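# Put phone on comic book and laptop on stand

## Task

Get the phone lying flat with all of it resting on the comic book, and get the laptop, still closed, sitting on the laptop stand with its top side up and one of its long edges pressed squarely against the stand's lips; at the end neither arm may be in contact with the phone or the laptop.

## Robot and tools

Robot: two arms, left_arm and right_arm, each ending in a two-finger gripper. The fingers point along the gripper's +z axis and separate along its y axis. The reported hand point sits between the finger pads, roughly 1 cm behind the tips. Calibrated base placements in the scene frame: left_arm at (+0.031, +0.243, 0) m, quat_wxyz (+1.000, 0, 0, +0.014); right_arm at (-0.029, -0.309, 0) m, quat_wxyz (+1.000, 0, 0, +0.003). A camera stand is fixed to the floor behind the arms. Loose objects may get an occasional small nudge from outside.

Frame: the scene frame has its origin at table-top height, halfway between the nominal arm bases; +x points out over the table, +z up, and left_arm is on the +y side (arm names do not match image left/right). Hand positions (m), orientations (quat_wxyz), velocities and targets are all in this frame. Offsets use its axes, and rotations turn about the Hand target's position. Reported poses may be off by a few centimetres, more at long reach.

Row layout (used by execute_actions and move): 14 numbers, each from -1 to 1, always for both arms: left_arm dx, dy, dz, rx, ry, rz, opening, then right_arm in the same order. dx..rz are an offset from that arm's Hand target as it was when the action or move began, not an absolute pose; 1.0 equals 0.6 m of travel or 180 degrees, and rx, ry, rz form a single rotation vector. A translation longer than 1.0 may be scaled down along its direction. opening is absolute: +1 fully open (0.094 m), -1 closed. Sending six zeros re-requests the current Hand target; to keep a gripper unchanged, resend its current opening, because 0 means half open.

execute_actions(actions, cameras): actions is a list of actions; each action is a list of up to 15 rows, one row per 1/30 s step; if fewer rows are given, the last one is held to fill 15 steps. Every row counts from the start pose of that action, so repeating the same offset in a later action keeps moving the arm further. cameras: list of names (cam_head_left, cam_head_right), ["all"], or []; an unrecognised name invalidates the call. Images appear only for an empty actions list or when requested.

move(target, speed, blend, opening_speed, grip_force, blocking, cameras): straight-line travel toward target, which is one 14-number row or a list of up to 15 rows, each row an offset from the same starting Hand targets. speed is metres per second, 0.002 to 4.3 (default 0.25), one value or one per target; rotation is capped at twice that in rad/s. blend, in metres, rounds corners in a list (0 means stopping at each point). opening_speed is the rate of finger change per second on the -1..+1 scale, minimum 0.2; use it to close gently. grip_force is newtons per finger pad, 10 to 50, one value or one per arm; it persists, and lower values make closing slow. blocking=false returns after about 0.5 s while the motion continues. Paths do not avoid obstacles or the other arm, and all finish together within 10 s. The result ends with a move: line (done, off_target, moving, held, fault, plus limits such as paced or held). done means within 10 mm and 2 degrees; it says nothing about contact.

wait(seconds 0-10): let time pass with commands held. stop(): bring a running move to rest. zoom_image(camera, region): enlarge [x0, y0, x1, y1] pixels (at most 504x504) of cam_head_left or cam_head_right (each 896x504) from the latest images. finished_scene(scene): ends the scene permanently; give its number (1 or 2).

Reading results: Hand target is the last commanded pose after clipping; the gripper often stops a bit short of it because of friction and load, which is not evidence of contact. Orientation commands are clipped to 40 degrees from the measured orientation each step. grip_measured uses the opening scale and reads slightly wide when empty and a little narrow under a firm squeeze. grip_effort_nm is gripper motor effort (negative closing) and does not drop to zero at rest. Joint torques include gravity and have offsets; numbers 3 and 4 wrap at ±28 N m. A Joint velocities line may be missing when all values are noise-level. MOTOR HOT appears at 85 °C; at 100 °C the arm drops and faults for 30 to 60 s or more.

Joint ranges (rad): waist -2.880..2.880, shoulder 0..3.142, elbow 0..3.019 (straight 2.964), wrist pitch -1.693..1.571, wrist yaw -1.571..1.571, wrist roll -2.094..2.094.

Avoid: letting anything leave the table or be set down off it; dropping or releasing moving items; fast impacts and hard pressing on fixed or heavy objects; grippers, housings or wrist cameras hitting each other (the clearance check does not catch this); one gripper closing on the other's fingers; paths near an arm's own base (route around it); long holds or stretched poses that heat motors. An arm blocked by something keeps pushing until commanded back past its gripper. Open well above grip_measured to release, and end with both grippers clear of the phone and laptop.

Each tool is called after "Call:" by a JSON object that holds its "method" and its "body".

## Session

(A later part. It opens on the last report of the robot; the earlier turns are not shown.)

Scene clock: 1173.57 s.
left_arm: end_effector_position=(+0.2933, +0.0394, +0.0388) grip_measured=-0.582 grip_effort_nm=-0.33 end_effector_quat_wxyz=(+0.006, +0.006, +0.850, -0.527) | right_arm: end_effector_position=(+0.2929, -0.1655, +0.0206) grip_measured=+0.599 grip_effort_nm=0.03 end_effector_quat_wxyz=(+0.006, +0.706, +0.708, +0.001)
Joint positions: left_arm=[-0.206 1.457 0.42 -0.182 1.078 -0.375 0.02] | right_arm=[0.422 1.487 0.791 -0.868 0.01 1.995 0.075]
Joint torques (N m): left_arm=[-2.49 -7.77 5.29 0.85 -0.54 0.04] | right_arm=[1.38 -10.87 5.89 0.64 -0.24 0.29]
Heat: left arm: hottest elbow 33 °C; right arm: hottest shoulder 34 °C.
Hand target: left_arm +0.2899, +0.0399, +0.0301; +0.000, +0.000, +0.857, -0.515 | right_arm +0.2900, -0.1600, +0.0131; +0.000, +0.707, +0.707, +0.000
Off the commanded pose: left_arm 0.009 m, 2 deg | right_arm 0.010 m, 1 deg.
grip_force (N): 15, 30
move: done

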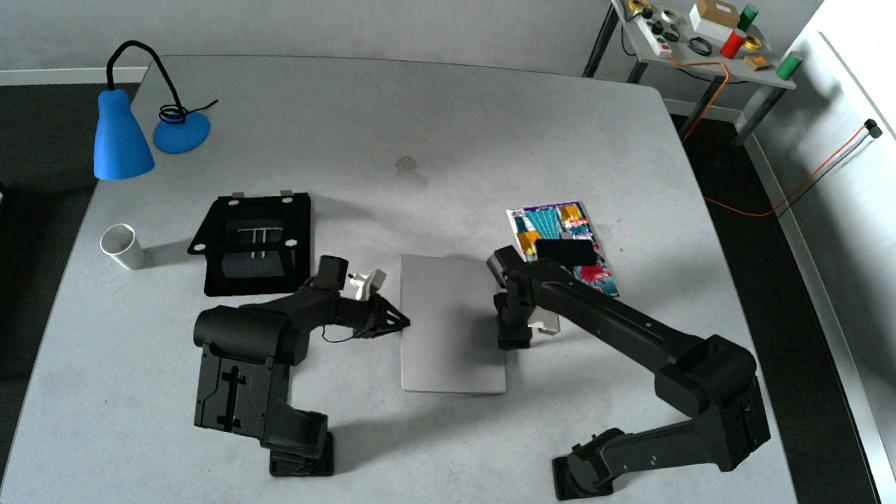

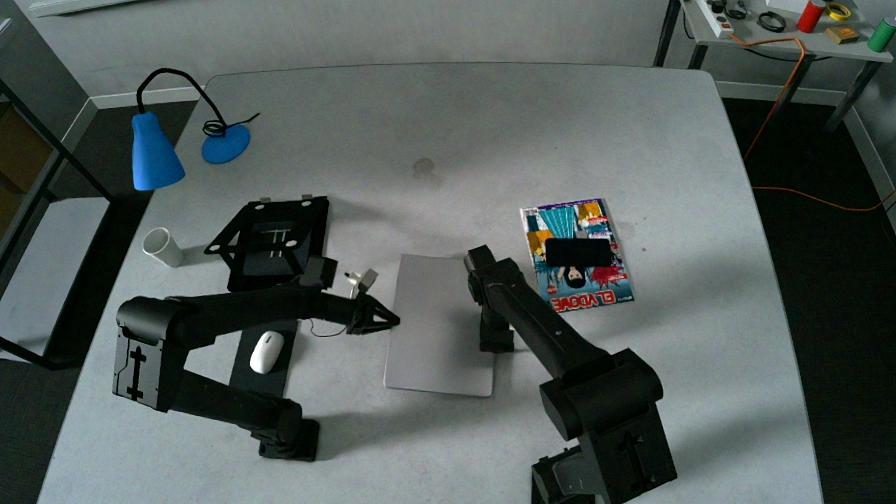

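Call:
{"method": "move", "body": {"target": [0,0,0.0667,0,0,0,-0.7, 0,0,0,0,0,0,0.6], "speed": 0.08, "cameras": ["all"]}}

Call:
{"method": "zoom_image", "body": {"camera": "cam_head_left", "region": [340, 240, 520, 400]}}

Scene clock: 1219.80 s.
left_arm: end_effector_position=(+0.2801, +0.0456, +0.0509) grip_measured=-0.584 grip_effort_nm=-0.36 end_effector_quat_wxyz=(-0.014, -0.015, +0.863, -0.505) | right_arm: end_effector_position=(+0.2938, -0.1637, +0.0206) grip_measured=+0.599 grip_effort_nm=0.03 end_effector_quat_wxyz=(+0.003, +0.709, +0.705, +0.005)
Joint positions: left_arm=[-0.206 1.357 0.42 -0.346 1.034 -0.377 0.02] | right_arm=[0.422 1.487 0.791 -0.862 0.003 2.004 0.075]
Joint torques (N m): left_arm=[-1.67 -11.11 9.33 0.24 1.11 0.05] | right_arm=[1.44 -10.64 5.86 0.42 0.02 0.22]
Heat: left arm: hottest elbow 33 °C; right arm: hottest shoulder 34 °C.
Hand target: left_arm +0.2900, +0.0400, +0.0701; +0.000, -0.001, +0.857, -0.515 | right_arm +0.2900, -0.1600, +0.0131; +0.000, +0.707, +0.707, +0.000
Off the commanded pose: left_arm 0.022 m, 3 deg | right_arm 0.009 m, 1 deg.
grip_force (N): 15, 30
move: off_target (left_arm)

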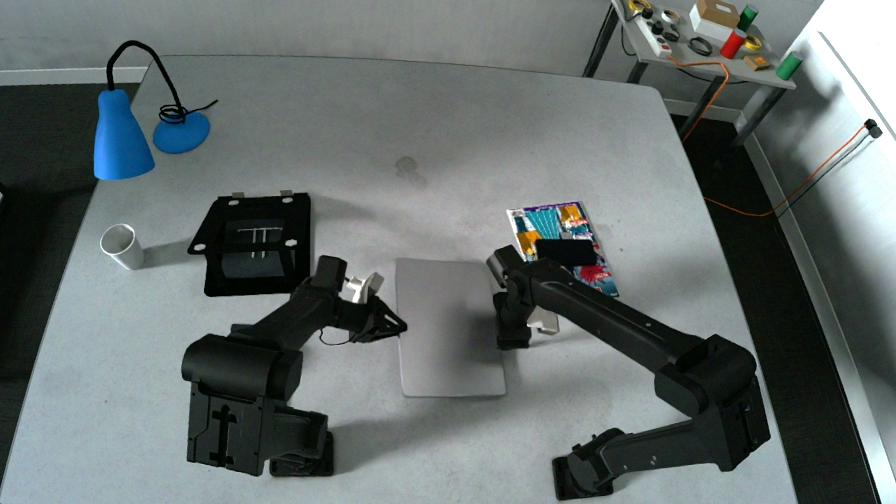

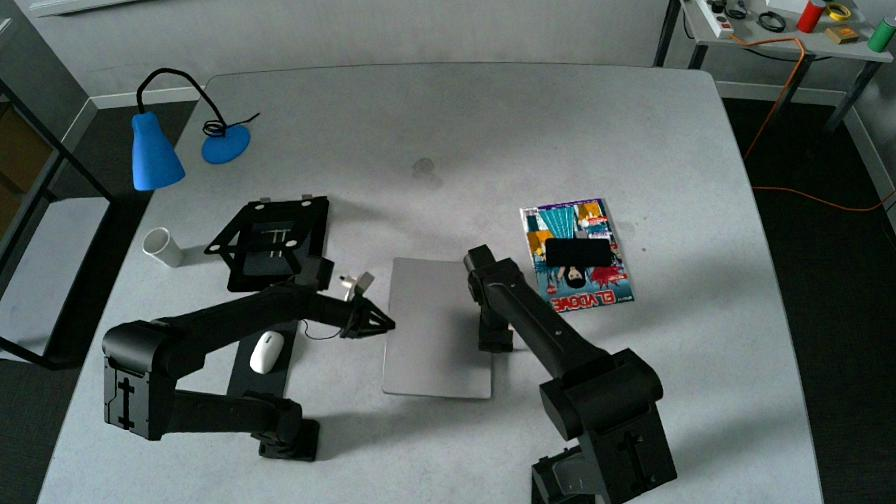

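Scaled by 2.800.

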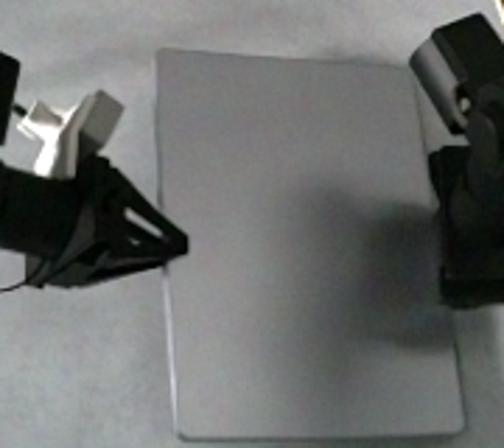

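Call:
{"method": "zoom_image", "body": {"camera": "cam_head_left", "region": [380, 320, 460, 410]}}

Call:
{"method": "zoom_image", "body": {"camera": "cam_head_right", "region": [365, 320, 445, 410]}}

Scaled by 5.600.

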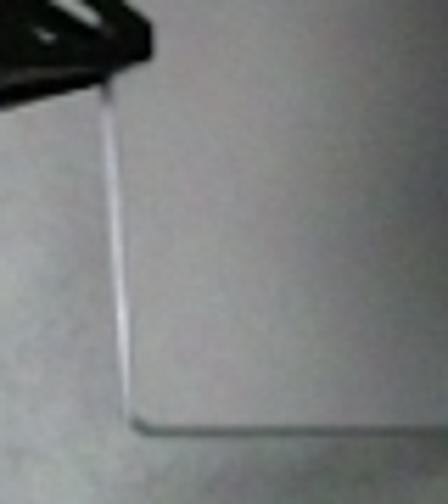

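Scaled by 5.600.

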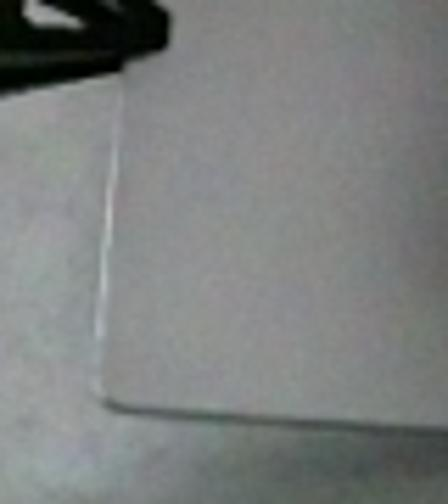

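Call:
{"method": "move", "body": {"target": [[0,0,-0.0602,0,0,0,-0.7, 0,0,0,0,0,0,0.6],[0,0,-0.0602,0,0,0,0.5, 0,0,0,0,0,0,0.6],[0,-0.0583,-0.0468,0,0,0,0.5, 0,0,0,0,0,0,0.6]], "speed": [0.1,0.1,0.1], "cameras": ["all"]}}

Call:
{"method": "zoom_image", "body": {"camera": "cam_head_left", "region": [340, 240, 520, 400]}}

Call:
{"method": "zoom_image", "body": {"camera": "cam_head_right", "region": [340, 240, 520, 400]}}

Scene clock: 1264.17 s.
left_arm: end_effector_position=(+0.2941, +0.0085, +0.0408) grip_measured=+0.498 grip_effort_nm=0.13 end_effector_quat_wxyz=(-0.001, -0.007, +0.858, -0.514) | right_arm: end_effector_position=(+0.2940, -0.1641, +0.0206) grip_measured=+0.599 grip_effort_nm=0.03 end_effector_quat_wxyz=(+0.005, +0.709, +0.705, +0.005)
Joint positions: left_arm=[-0.325 1.445 0.416 -0.035 1.001 -0.594 0.07] | right_arm=[0.422 1.487 0.791 -0.862 0.006 2.004 0.075]
Joint torques (N m): left_arm=[-2.73 -10.7 5.44 1.62 0.38 -0.04] | right_arm=[1.49 -10.75 5.89 0.42 -0.06 0.22]
Heat: left arm: hottest elbow 34 °C; right arm: hottest shoulder 34 °C.
Hand target: left_arm +0.2899, +0.0050, +0.0420; +0.000, -0.001, +0.857, -0.515 | right_arm +0.2901, -0.1600, +0.0131; +0.000, +0.707, +0.707, +0.000
Off the commanded pose: left_arm 0.006 m, 1 deg | right_arm 0.009 m, 1 deg.
grip_force (N): 15, 30
move: done

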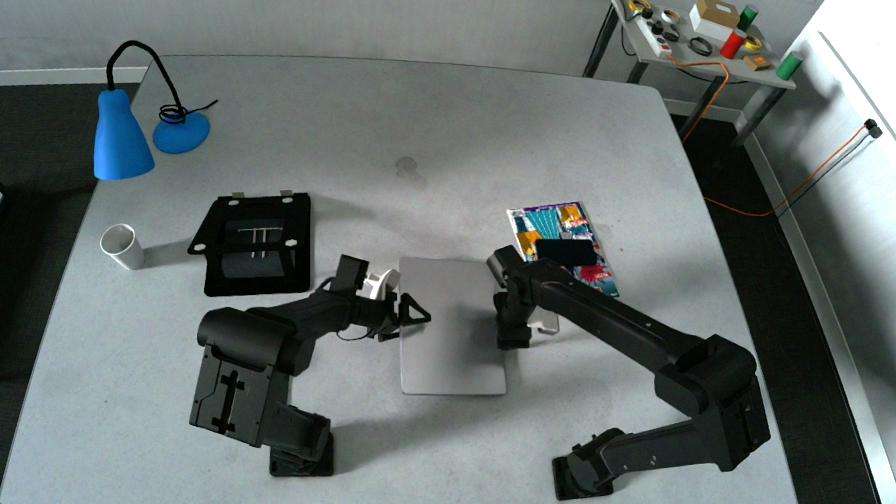

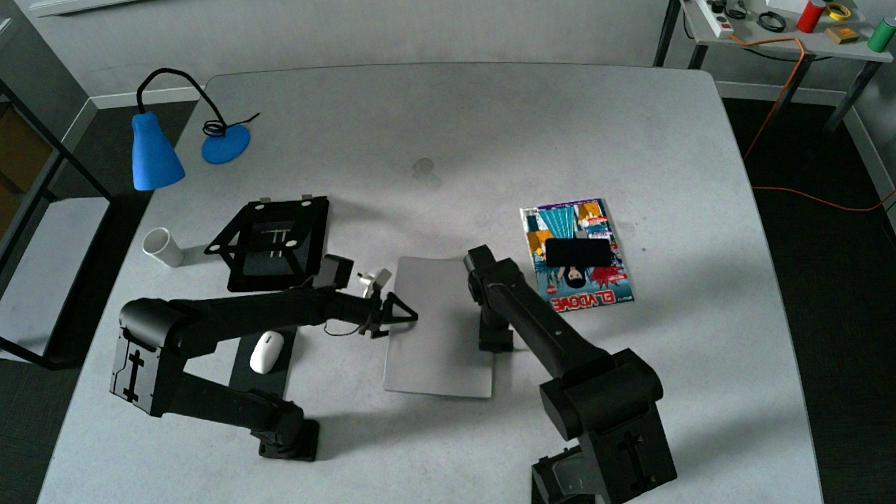

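Scaled by 2.800.

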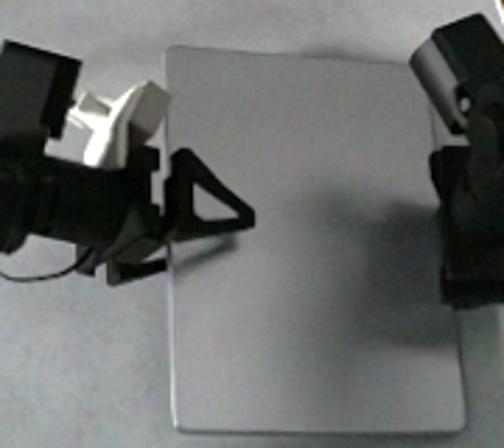

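Scaled by 2.800.

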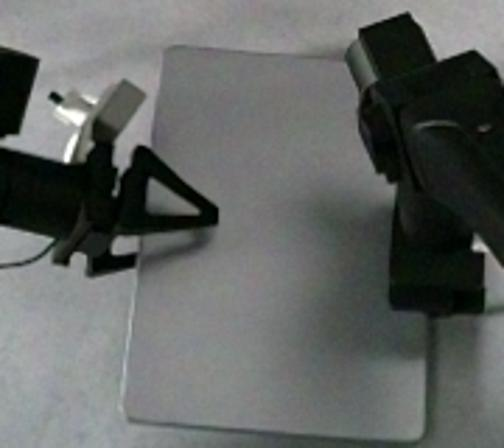

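Call:
{"method": "move", "body": {"target": [[0,-0.0173,0.105,0,0,0,0.5, 0,0,0,0,0,0,0.6],[0,-0.05,0.1975,0,0,0,0.5, 0,0,0,0,0,0,0.6]], "speed": [0.08,0.08], "blend": [0.02,0], "cameras": ["all"]}}

Call:
{"method": "zoom_image", "body": {"camera": "cam_head_left", "region": [340, 220, 540, 400]}}

Call:
{"method": "zoom_image", "body": {"camera": "cam_head_right", "region": [340, 220, 540, 400]}}

Scene clock: 1287.43 s.
left_arm: end_effector_position=(+0.2586, -0.0043, +0.1084) grip_measured=+0.499 grip_effort_nm=0.08 end_effector_quat_wxyz=(-0.037, -0.029, +0.871, -0.488) | right_arm: end_effector_position=(+0.2938, -0.1637, +0.0206) grip_measured=+0.599 grip_effort_nm=0.03 end_effector_quat_wxyz=(+0.003, +0.709, +0.705, +0.005)
Joint positions: left_arm=[-0.425 1.122 0.45 -0.382 0.929 -0.727 0.07] | right_arm=[0.422 1.487 0.791 -0.862 0.003 2.004 0.075]
Joint torques (N m): left_arm=[-1.96 -10.05 18.19 1.07 1.01 -0.15] | right_arm=[1.49 -10.7 5.86 0.42 0.02 0.21]
Heat: left arm: hottest elbow 34 °C; right arm: hottest shoulder 34 °C.
Hand target: left_arm +0.2899, -0.0251, +0.1606; +0.000, +0.000, +0.857, -0.515 | right_arm +0.2900, -0.1600, +0.0131; +0.000, +0.707, +0.707, +0.000
Off the commanded pose: left_arm 0.064 m, 6 deg | right_arm 0.009 m, 1 deg.
grip_force (N): 15, 30
move: off_target (left_arm)

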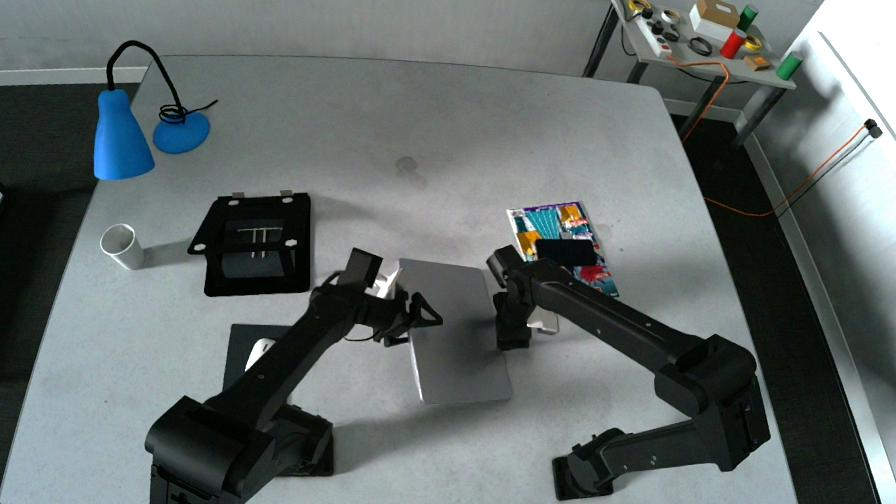

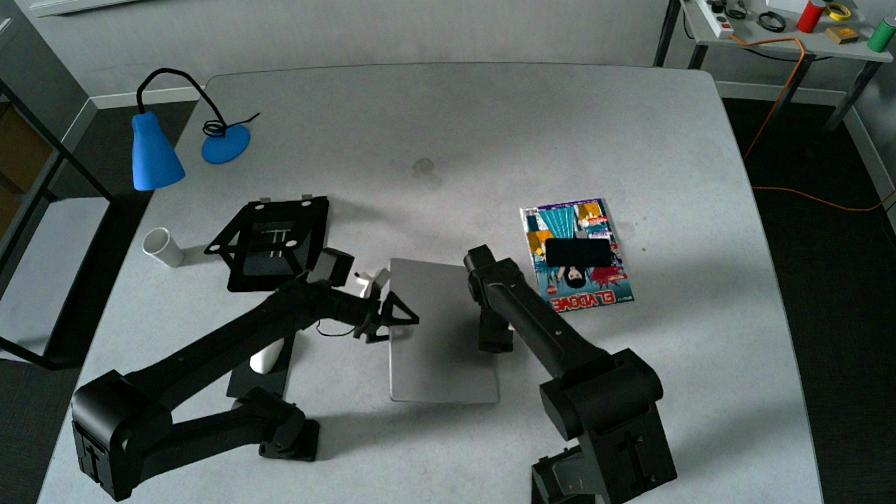

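Scaled by 2.520.

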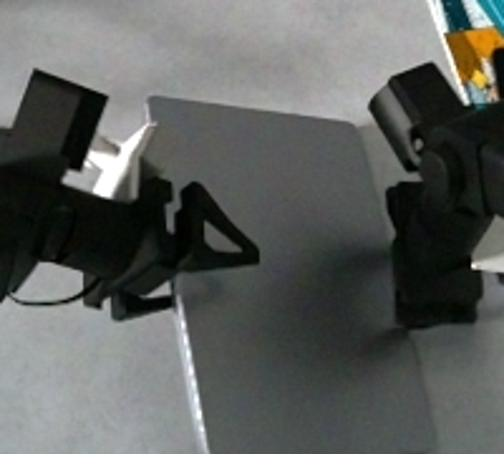

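Scaled by 2.520.

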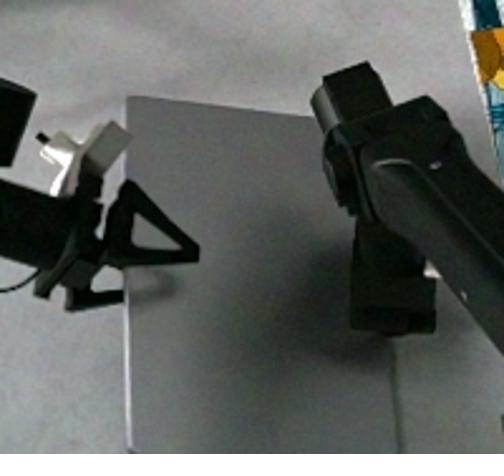

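Call:
{"method": "move", "body": {"target": [0.0502,-0.0332,0.0907,0,0,0,0.5, 0,0,0,0,0,0,0.6], "speed": 0.08, "cameras": ["all"]}}

Call:
{"method": "zoom_image", "body": {"camera": "cam_head_left", "region": [340, 220, 540, 400]}}

Call:
{"method": "zoom_image", "body": {"camera": "cam_head_right", "region": [340, 220, 540, 400]}}

Scene clock: 1297.47 s.
left_arm: end_effector_position=(+0.2817, -0.0196, +0.1545) grip_measured=+0.499 grip_effort_nm=0.08 end_effector_quat_wxyz=(-0.047, -0.037, +0.873, -0.484) | right_arm: end_effector_position=(+0.2938, -0.1637, +0.0206) grip_measured=+0.599 grip_effort_nm=0.03 end_effector_quat_wxyz=(+0.003, +0.709, +0.705, +0.005)
Joint positions: left_arm=[-0.444 1.112 0.592 -0.532 0.92 -0.762 0.07] | right_arm=[0.422 1.487 0.791 -0.862 0.003 2.004 0.075]
Joint torques (N m): left_arm=[-2.49 -9.11 21.33 1.33 0.89 -0.03] | right_arm=[1.44 -10.64 5.89 0.4 0.01 0.22]
Heat: left arm: hottest elbow 37 °C; right arm: hottest shoulder 34 °C.
Hand target: left_arm +0.3200, -0.0449, +0.2148; +0.000, -0.001, +0.857, -0.515 | right_arm +0.2900, -0.1600, +0.0131; +0.000, +0.707, +0.707, +0.000
Off the commanded pose: left_arm 0.076 m, 8 deg | right_arm 0.009 m, 1 deg.
grip_force (N): 15, 30
move: off_target (left_arm)

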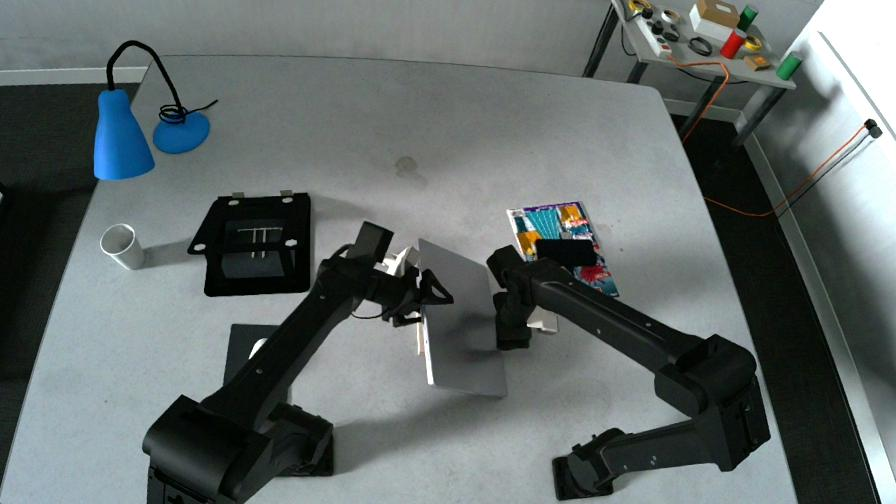

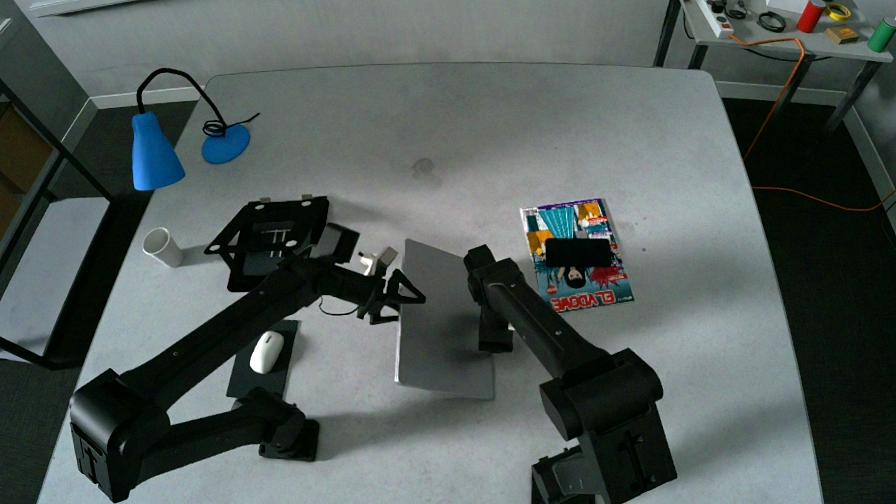

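Scaled by 2.520.

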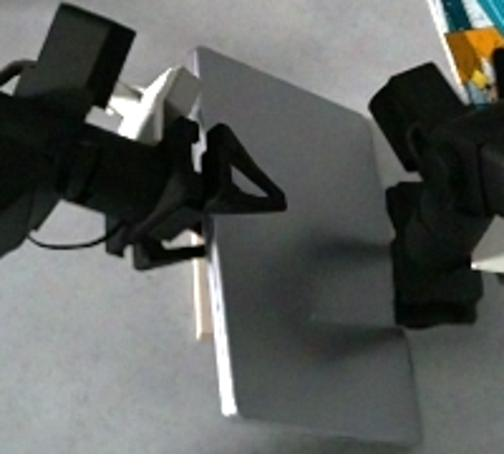

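Scaled by 2.520.

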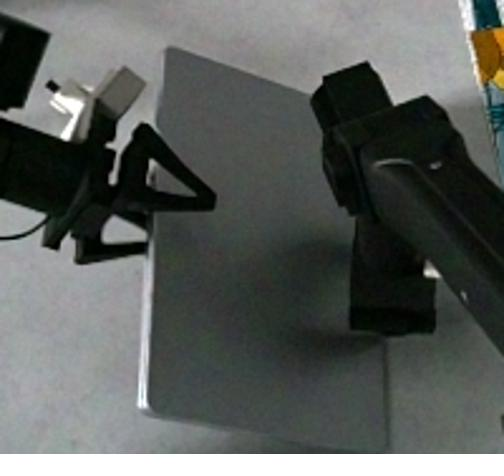

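Call:
{"method": "move", "body": {"target": [0,0.0183,-0.035,0,0,0,-0.8, 0,0,0,0,0,0,0.6], "speed": 0.025, "grip_force": [50, 30], "opening_speed": 1.2, "cameras": ["all"]}}

Call:
{"method": "zoom_image", "body": {"camera": "cam_head_left", "region": [340, 220, 540, 400]}}

Call:
{"method": "zoom_image", "body": {"camera": "cam_head_right", "region": [340, 220, 540, 400]}}

Scene clock: 1310.53 s.
left_arm: end_effector_position=(+0.2837, -0.0180, +0.1452) grip_measured=-0.590 grip_effort_nm=-1.00 end_effector_quat_wxyz=(-0.043, -0.021, +0.876, -0.480) | right_arm: end_effector_position=(+0.2942, -0.1646, +0.0206) grip_measured=+0.599 grip_effort_nm=0.03 end_effector_quat_wxyz=(+0.006, +0.709, +0.705, +0.004)
Joint positions: left_arm=[-0.437 1.141 0.592 -0.535 0.919 -0.701 0.019] | right_arm=[0.422 1.487 0.791 -0.862 0.009 2.004 0.075]
Joint torques (N m): left_arm=[-1.08 -8.53 17.87 2.32 1.68 -0.13] | right_arm=[1.49 -10.64 5.89 0.44 -0.17 0.22]
Heat: left arm: hottest elbow 39 °C; right arm: hottest shoulder 34 °C.
Hand target: left_arm +0.3200, -0.0339, +0.1939; +0.000, -0.001, +0.857, -0.515 | right_arm +0.2901, -0.1600, +0.0131; +0.000, +0.707, +0.707, +0.000
Off the commanded pose: left_arm 0.063 m, 7 deg | right_arm 0.010 m, 1 deg.
grip_force (N): 50, 30
move: off_target (left_arm)

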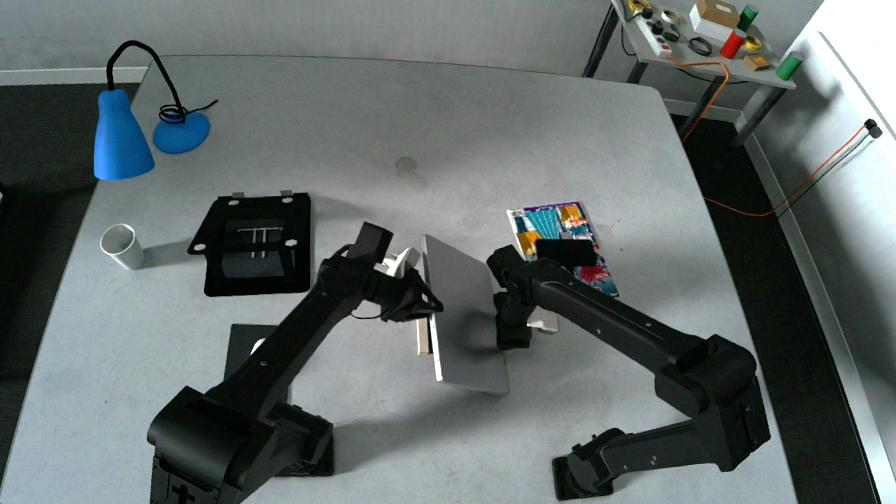

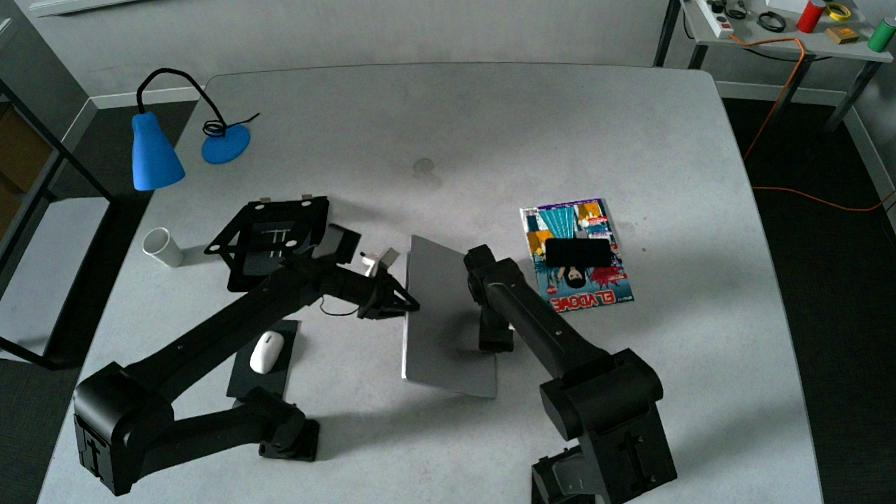

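Scaled by 2.520.

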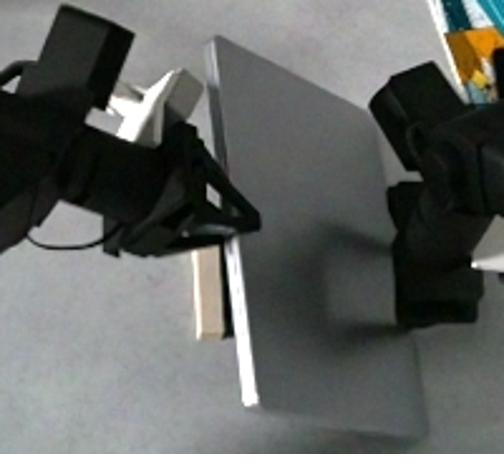

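Scaled by 2.520.

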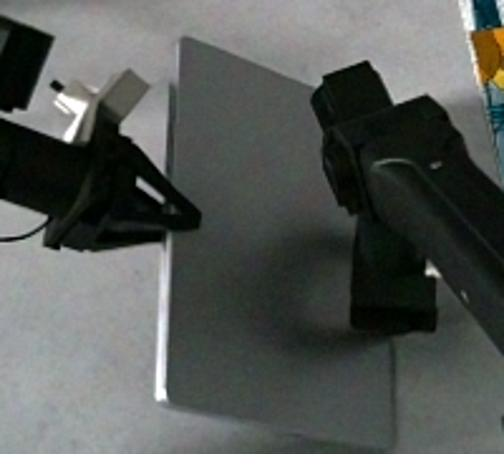

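Call:
{"method": "move", "body": {"target": [0.0083,-0.0035,0.11,0.122,0,0,-0.8, 0,-0.05,0,0,0,0,0.6], "speed": 0.1, "cameras": ["all"]}}

Call:
{"method": "zoom_image", "body": {"camera": "cam_head_left", "region": [340, 200, 540, 400]}}

Call:
{"method": "zoom_image", "body": {"camera": "cam_head_right", "region": [340, 200, 540, 400]}}

Scene clock: 1342.27 s.
left_arm: end_effector_position=(+0.2914, -0.0071, +0.1839) grip_measured=-0.626 grip_effort_nm=-1.00 end_effector_quat_wxyz=(-0.055, -0.021, +0.954, -0.294) | right_arm: end_effector_position=(+0.2908, -0.1854, +0.0135) grip_measured=+0.599 grip_effort_nm=0.03 end_effector_quat_wxyz=(+0.000, +0.706, +0.709, -0.004)
Joint positions: left_arm=[-0.528 1.158 0.877 -1.064 0.57 -0.609 0.018] | right_arm=[0.367 1.487 0.766 -0.858 0.003 1.939 0.075]
Joint torques (N m): left_arm=[-2.08 -11.11 23.47 0.51 1.4 -0.15] | right_arm=[-0.38 -12.69 5.18 0.39 0.02 0.11]
Motor temperatures (°C): left_arm=[22 27 42 24 32 23 28] | right_arm=[26 34 34 25 24 23 24]
Heat: left arm: hottest elbow 42 °C; right arm: hottest shoulder 34 °C.
Hand target: left_arm +0.3250, -0.0361, +0.2599; +0.001, +0.000, +0.940, -0.343 | right_arm +0.2900, -0.1901, +0.0131; +0.000, +0.707, +0.707, +0.000
Off the commanded pose: left_arm 0.088 m, 9 deg | right_arm 0.005 m, 1 deg.
grip_force (N): 50, 30
move: off_target (left_arm)

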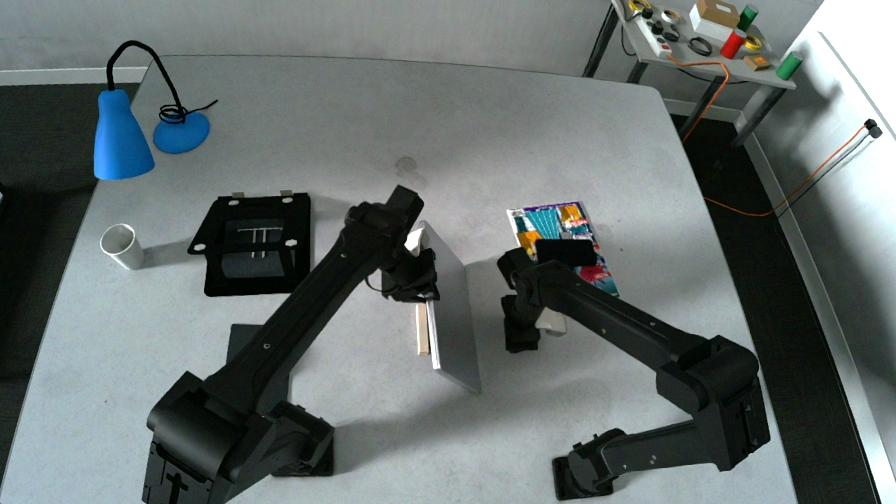

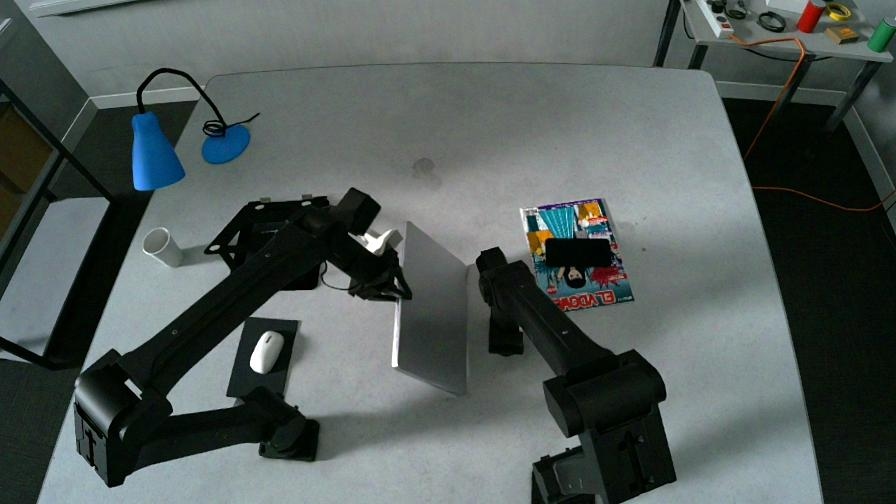

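Scaled by 2.520.

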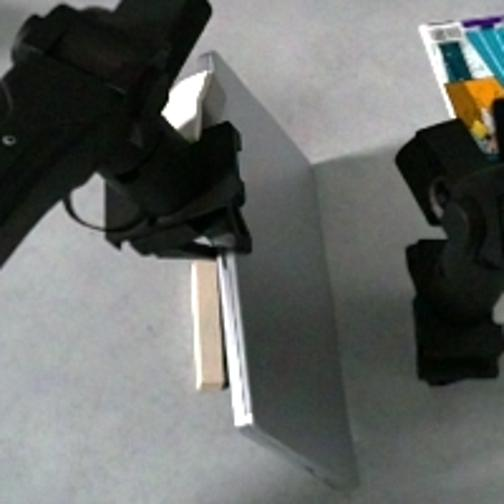

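Scaled by 2.520.

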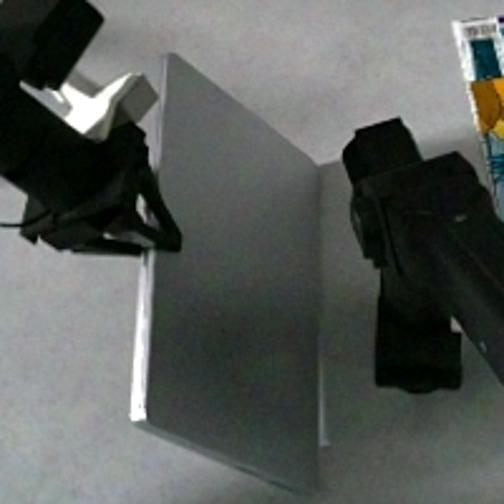

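Call:
{"method": "move", "body": {"target": [[0.0083,-0.0232,0.1502,0.0833,0,0,-0.8, 0,-0.03,0.15,0,0,0,0.6],[0.0083,-0.0148,0.25,0.2222,0,0,-0.8, 0,-0.05,0.35,0,0,0,0.6]], "speed": 0.12, "blend": [0.03,0], "cameras": ["all"]}}

Call:
{"method": "zoom_image", "body": {"camera": "cam_head_left", "region": [340, 180, 560, 400]}}

Call:
{"method": "zoom_image", "body": {"camera": "cam_head_right", "region": [340, 180, 560, 400]}}

Scene clock: 1360.57 s.
left_arm: end_effector_position=(+0.3198, -0.0281, +0.3090) grip_measured=-0.633 grip_effort_nm=-1.01 end_effector_quat_wxyz=(+0.001, -0.004, +1.000, -0.006) | right_arm: end_effector_position=(+0.2736, -0.2206, +0.1969) grip_measured=+0.599 grip_effort_nm=0.03 end_effector_quat_wxyz=(-0.013, +0.705, +0.708, -0.028)
Joint positions: left_arm=[-0.777 1.373 1.483 -1.67 0.007 -0.756 0.017] | right_arm=[0.283 1.216 1.046 -1.462 0.003 1.855 0.075]
Joint torques (N m): left_arm=[-2.96 -19.25 25.37 -0.02 -0.18 -0.06] | right_arm=[-0.5 -10.81 12.37 -0.27 0.05 0.11]
Motor temperatures (°C): left_arm=[22 28 47 24 32 23 28] | right_arm=[26 34 35 25 24 23 24]
Heat: left arm: hottest elbow 47 °C; right arm: hottest elbow 35 °C.
Hand target: left_arm +0.3301, -0.0450, +0.4098; +0.000, +0.000, +1.000, -0.001 | right_arm +0.2900, -0.2200, +0.2230; +0.000, +0.707, +0.707, +0.000
Off the commanded pose: left_arm 0.103 m, 1 deg | right_arm 0.031 m, 4 deg.
joint sent to its limit (left arm) — joint 4 (wrist pitch), lower limit. The joint targets are off in position and orientation.
grip_force (N): 50, 30
move: off_target (left_arm, right_arm)

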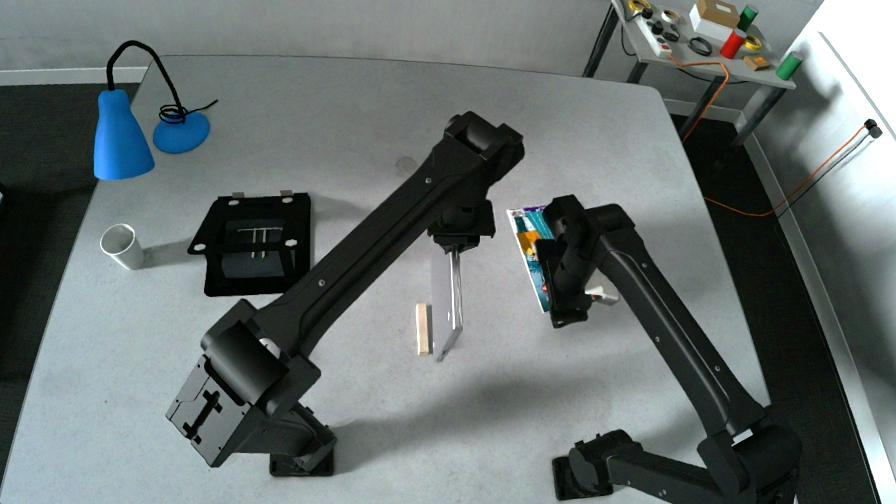

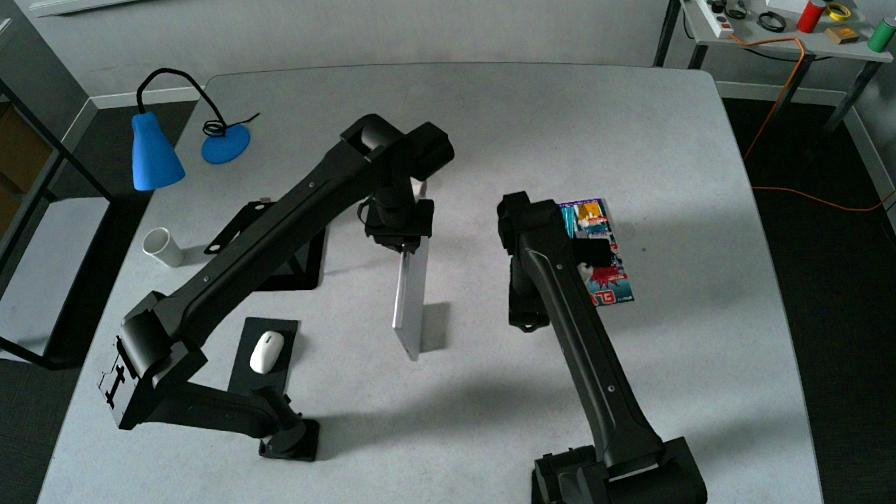

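Scaled by 2.291.

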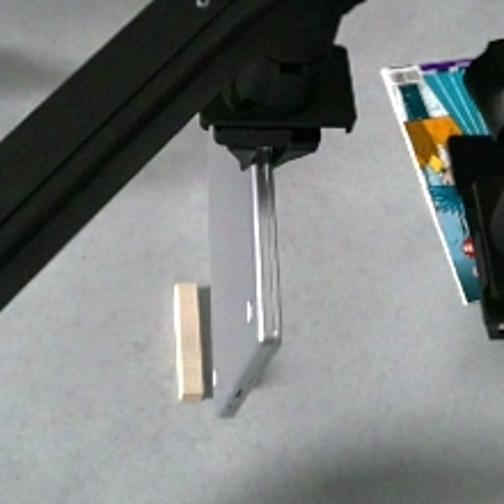

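Scaled by 2.291.

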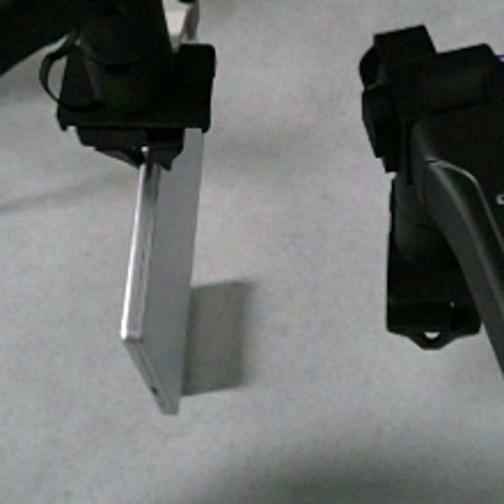

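Call:
{"method": "move", "body": {"target": [0.1498,0.15,0.0337,-0.0611,-0.0611,0.4973,-0.8, 0,-0.05,0.1,0,0,0,0.6], "speed": 0.25, "cameras": ["all"]}}

Call:
{"method": "zoom_image", "body": {"camera": "cam_head_left", "region": [280, 130, 560, 400]}}

Call:
{"method": "zoom_image", "body": {"camera": "cam_head_right", "region": [280, 130, 560, 400]}}

Scene clock: 1415.87 s.
left_arm: end_effector_position=(+0.3999, +0.0476, +0.3365) grip_measured=-0.633 grip_effort_nm=-1.01 end_effector_quat_wxyz=(-0.061, +0.694, -0.717, +0.022) | right_arm: end_effector_position=(+0.2776, -0.2485, +0.2551) grip_measured=+0.599 grip_effort_nm=0.03 end_effector_quat_wxyz=(-0.017, +0.705, +0.708, -0.028)
Joint positions: left_arm=[-0.558 1.396 1.574 -1.674 -0.106 -2.063 0.017] | right_arm=[0.194 1.198 1.183 -1.623 0.003 1.765 0.075]
Joint torques (N m): left_arm=[-1.2 -17.32 25.39 0.14 -0.75 -0.03] | right_arm=[-0.38 -10.7 12.64 -0.38 0.06 0.1]
Motor temperatures (°C): left_arm=[22 31 61 24 29 23 29] | right_arm=[26 34 44 25 24 23 24]
Heat: left arm: hottest elbow 61 °C; right arm: hottest elbow 44 °C.
Hand target: left_arm +0.4199, +0.0450, +0.4300; -0.087, +0.702, -0.702, +0.086 | right_arm +0.2899, -0.2501, +0.2830; +0.000, +0.707, +0.707, +0.000
Off the commanded pose: left_arm 0.096 m, 8 deg | right_arm 0.031 m, 4 deg.
joint sent to its limit (left arm) — joint 4 (wrist pitch), lower limit. The joint targets are off in position and orientation.
grip_force (N): 50, 30
move: off_target (left_arm, right_arm)

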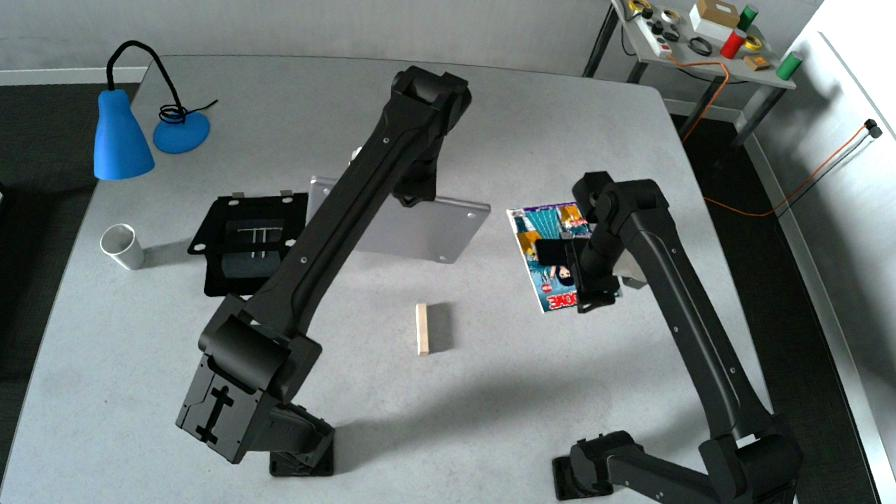

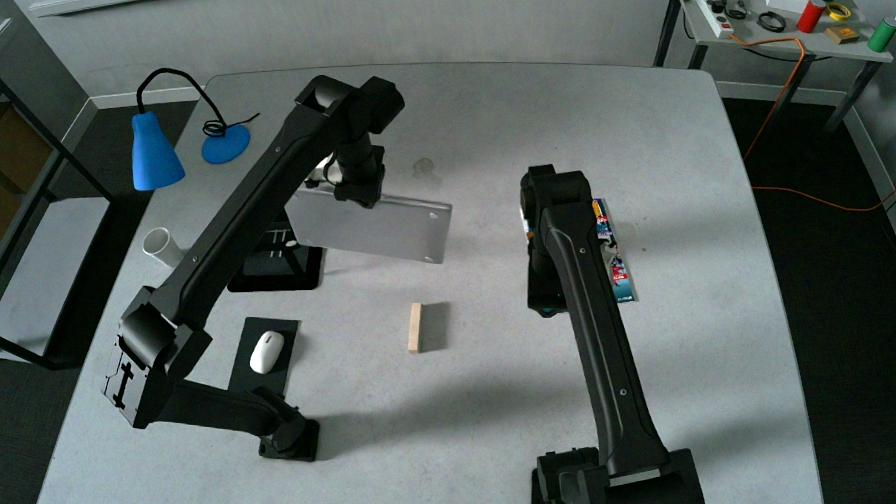

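Scaled by 1.800.

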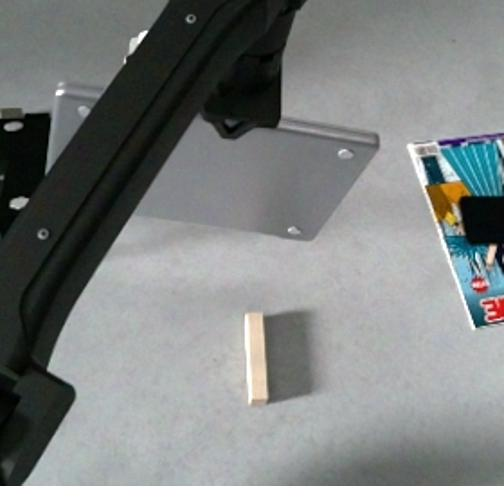

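Scaled by 1.800.

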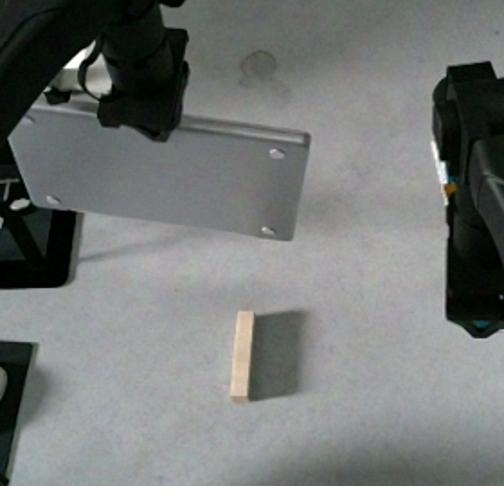

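Call:
{"method": "move", "body": {"target": [[0.125,0.125,0.05,0,-0.0333,0,-0.8, 0,0,0,0,0,0,0.6],[0.125,0.5667,0.05,0,-0.0333,0,-0.8, 0,0,0,0,0,0,0.6]], "speed": [0.25,0.25], "blend": [0.05,0], "cameras": ["all"]}}

Call:
{"method": "zoom_image", "body": {"camera": "cam_head_left", "region": [80, 80, 400, 330]}}

Call:
{"method": "zoom_image", "body": {"camera": "cam_head_right", "region": [120, 80, 440, 330]}}

Scene clock: 1425.87 s.
left_arm: end_effector_position=(+0.4818, +0.3813, +0.3519) grip_measured=-0.633 grip_effort_nm=-1.01 end_effector_quat_wxyz=(-0.029, +0.714, -0.696, +0.074) | right_arm: end_effector_position=(+0.2776, -0.2485, +0.2551) grip_measured=+0.599 grip_effort_nm=0.03 end_effector_quat_wxyz=(-0.017, +0.705, +0.708, -0.028)
Joint positions: left_arm=[0.309 1.519 1.744 -1.678 0.106 -1.265 0.017] | right_arm=[0.194 1.198 1.183 -1.623 0.003 1.765 0.075]
Joint torques (N m): left_arm=[-1.96 -20.13 26 0.61 0.2 0.11] | right_arm=[-0.44 -10.7 12.64 -0.39 0.05 0.09]
Motor temperatures (°C): left_arm=[22 31 60 23 29 23 29] | right_arm=[26 34 44 25 24 23 24]
Heat: left arm: hottest elbow 60 °C; right arm: hottest elbow 44 °C.
Hand target: left_arm +0.4949, +0.3851, +0.4603; -0.124, +0.697, -0.696, +0.123 | right_arm +0.2899, -0.2501, +0.2830; +0.000, +0.707, +0.707, +0.000
Off the commanded pose: left_arm 0.109 m, 12 deg | right_arm 0.031 m, 4 deg.
joint sent to its limit (left arm) — joint 4 (wrist pitch), lower limit. The joint targets are off in position, not in orientation.
grip_force (N): 50, 30
move: off_target (left_arm, right_arm)

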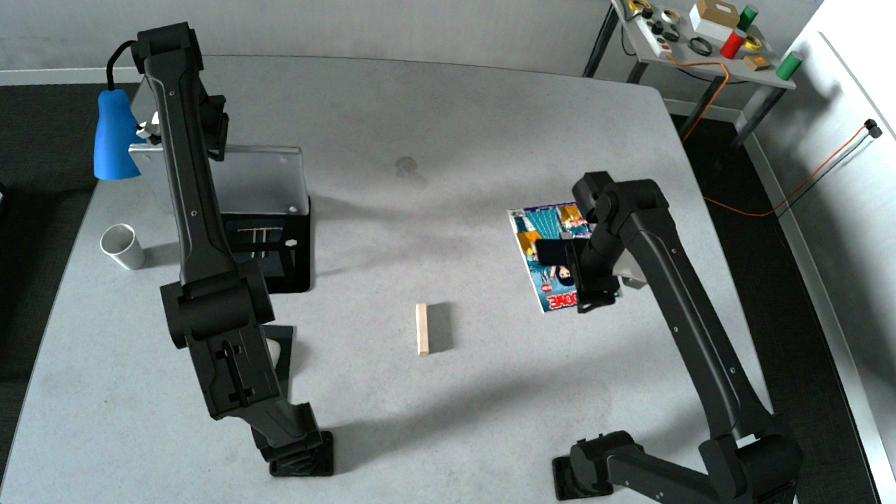

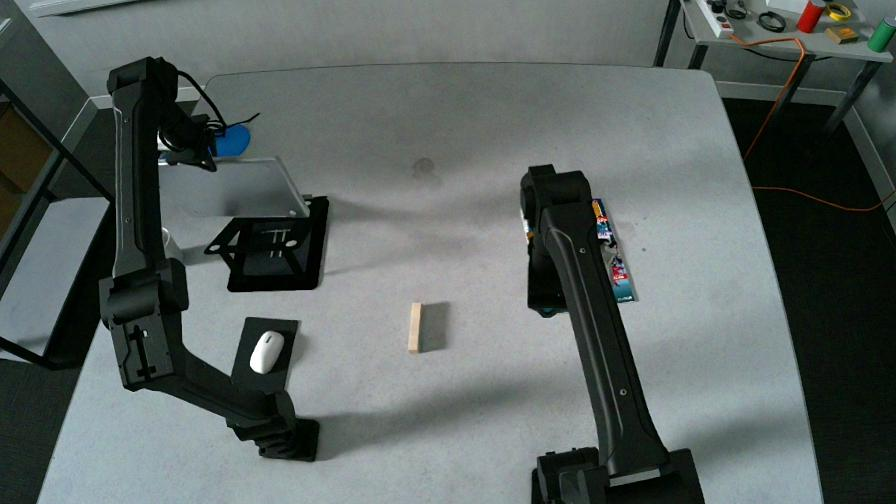

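Scaled by 1.575.

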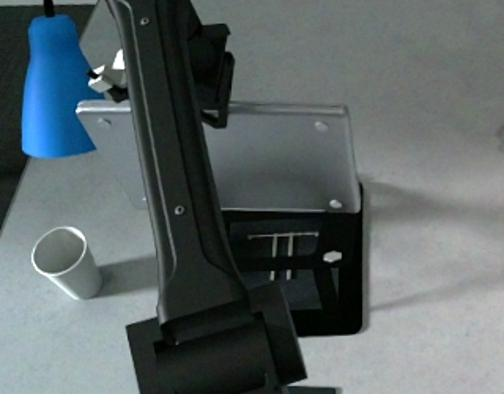

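Scaled by 1.575.

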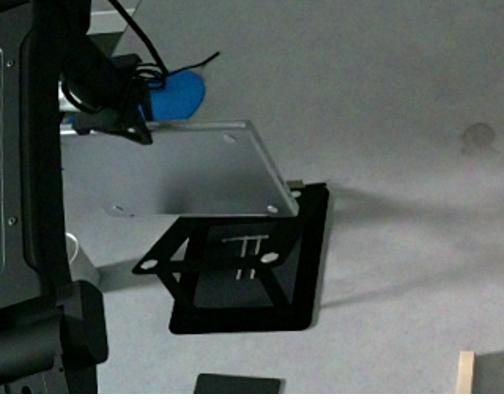

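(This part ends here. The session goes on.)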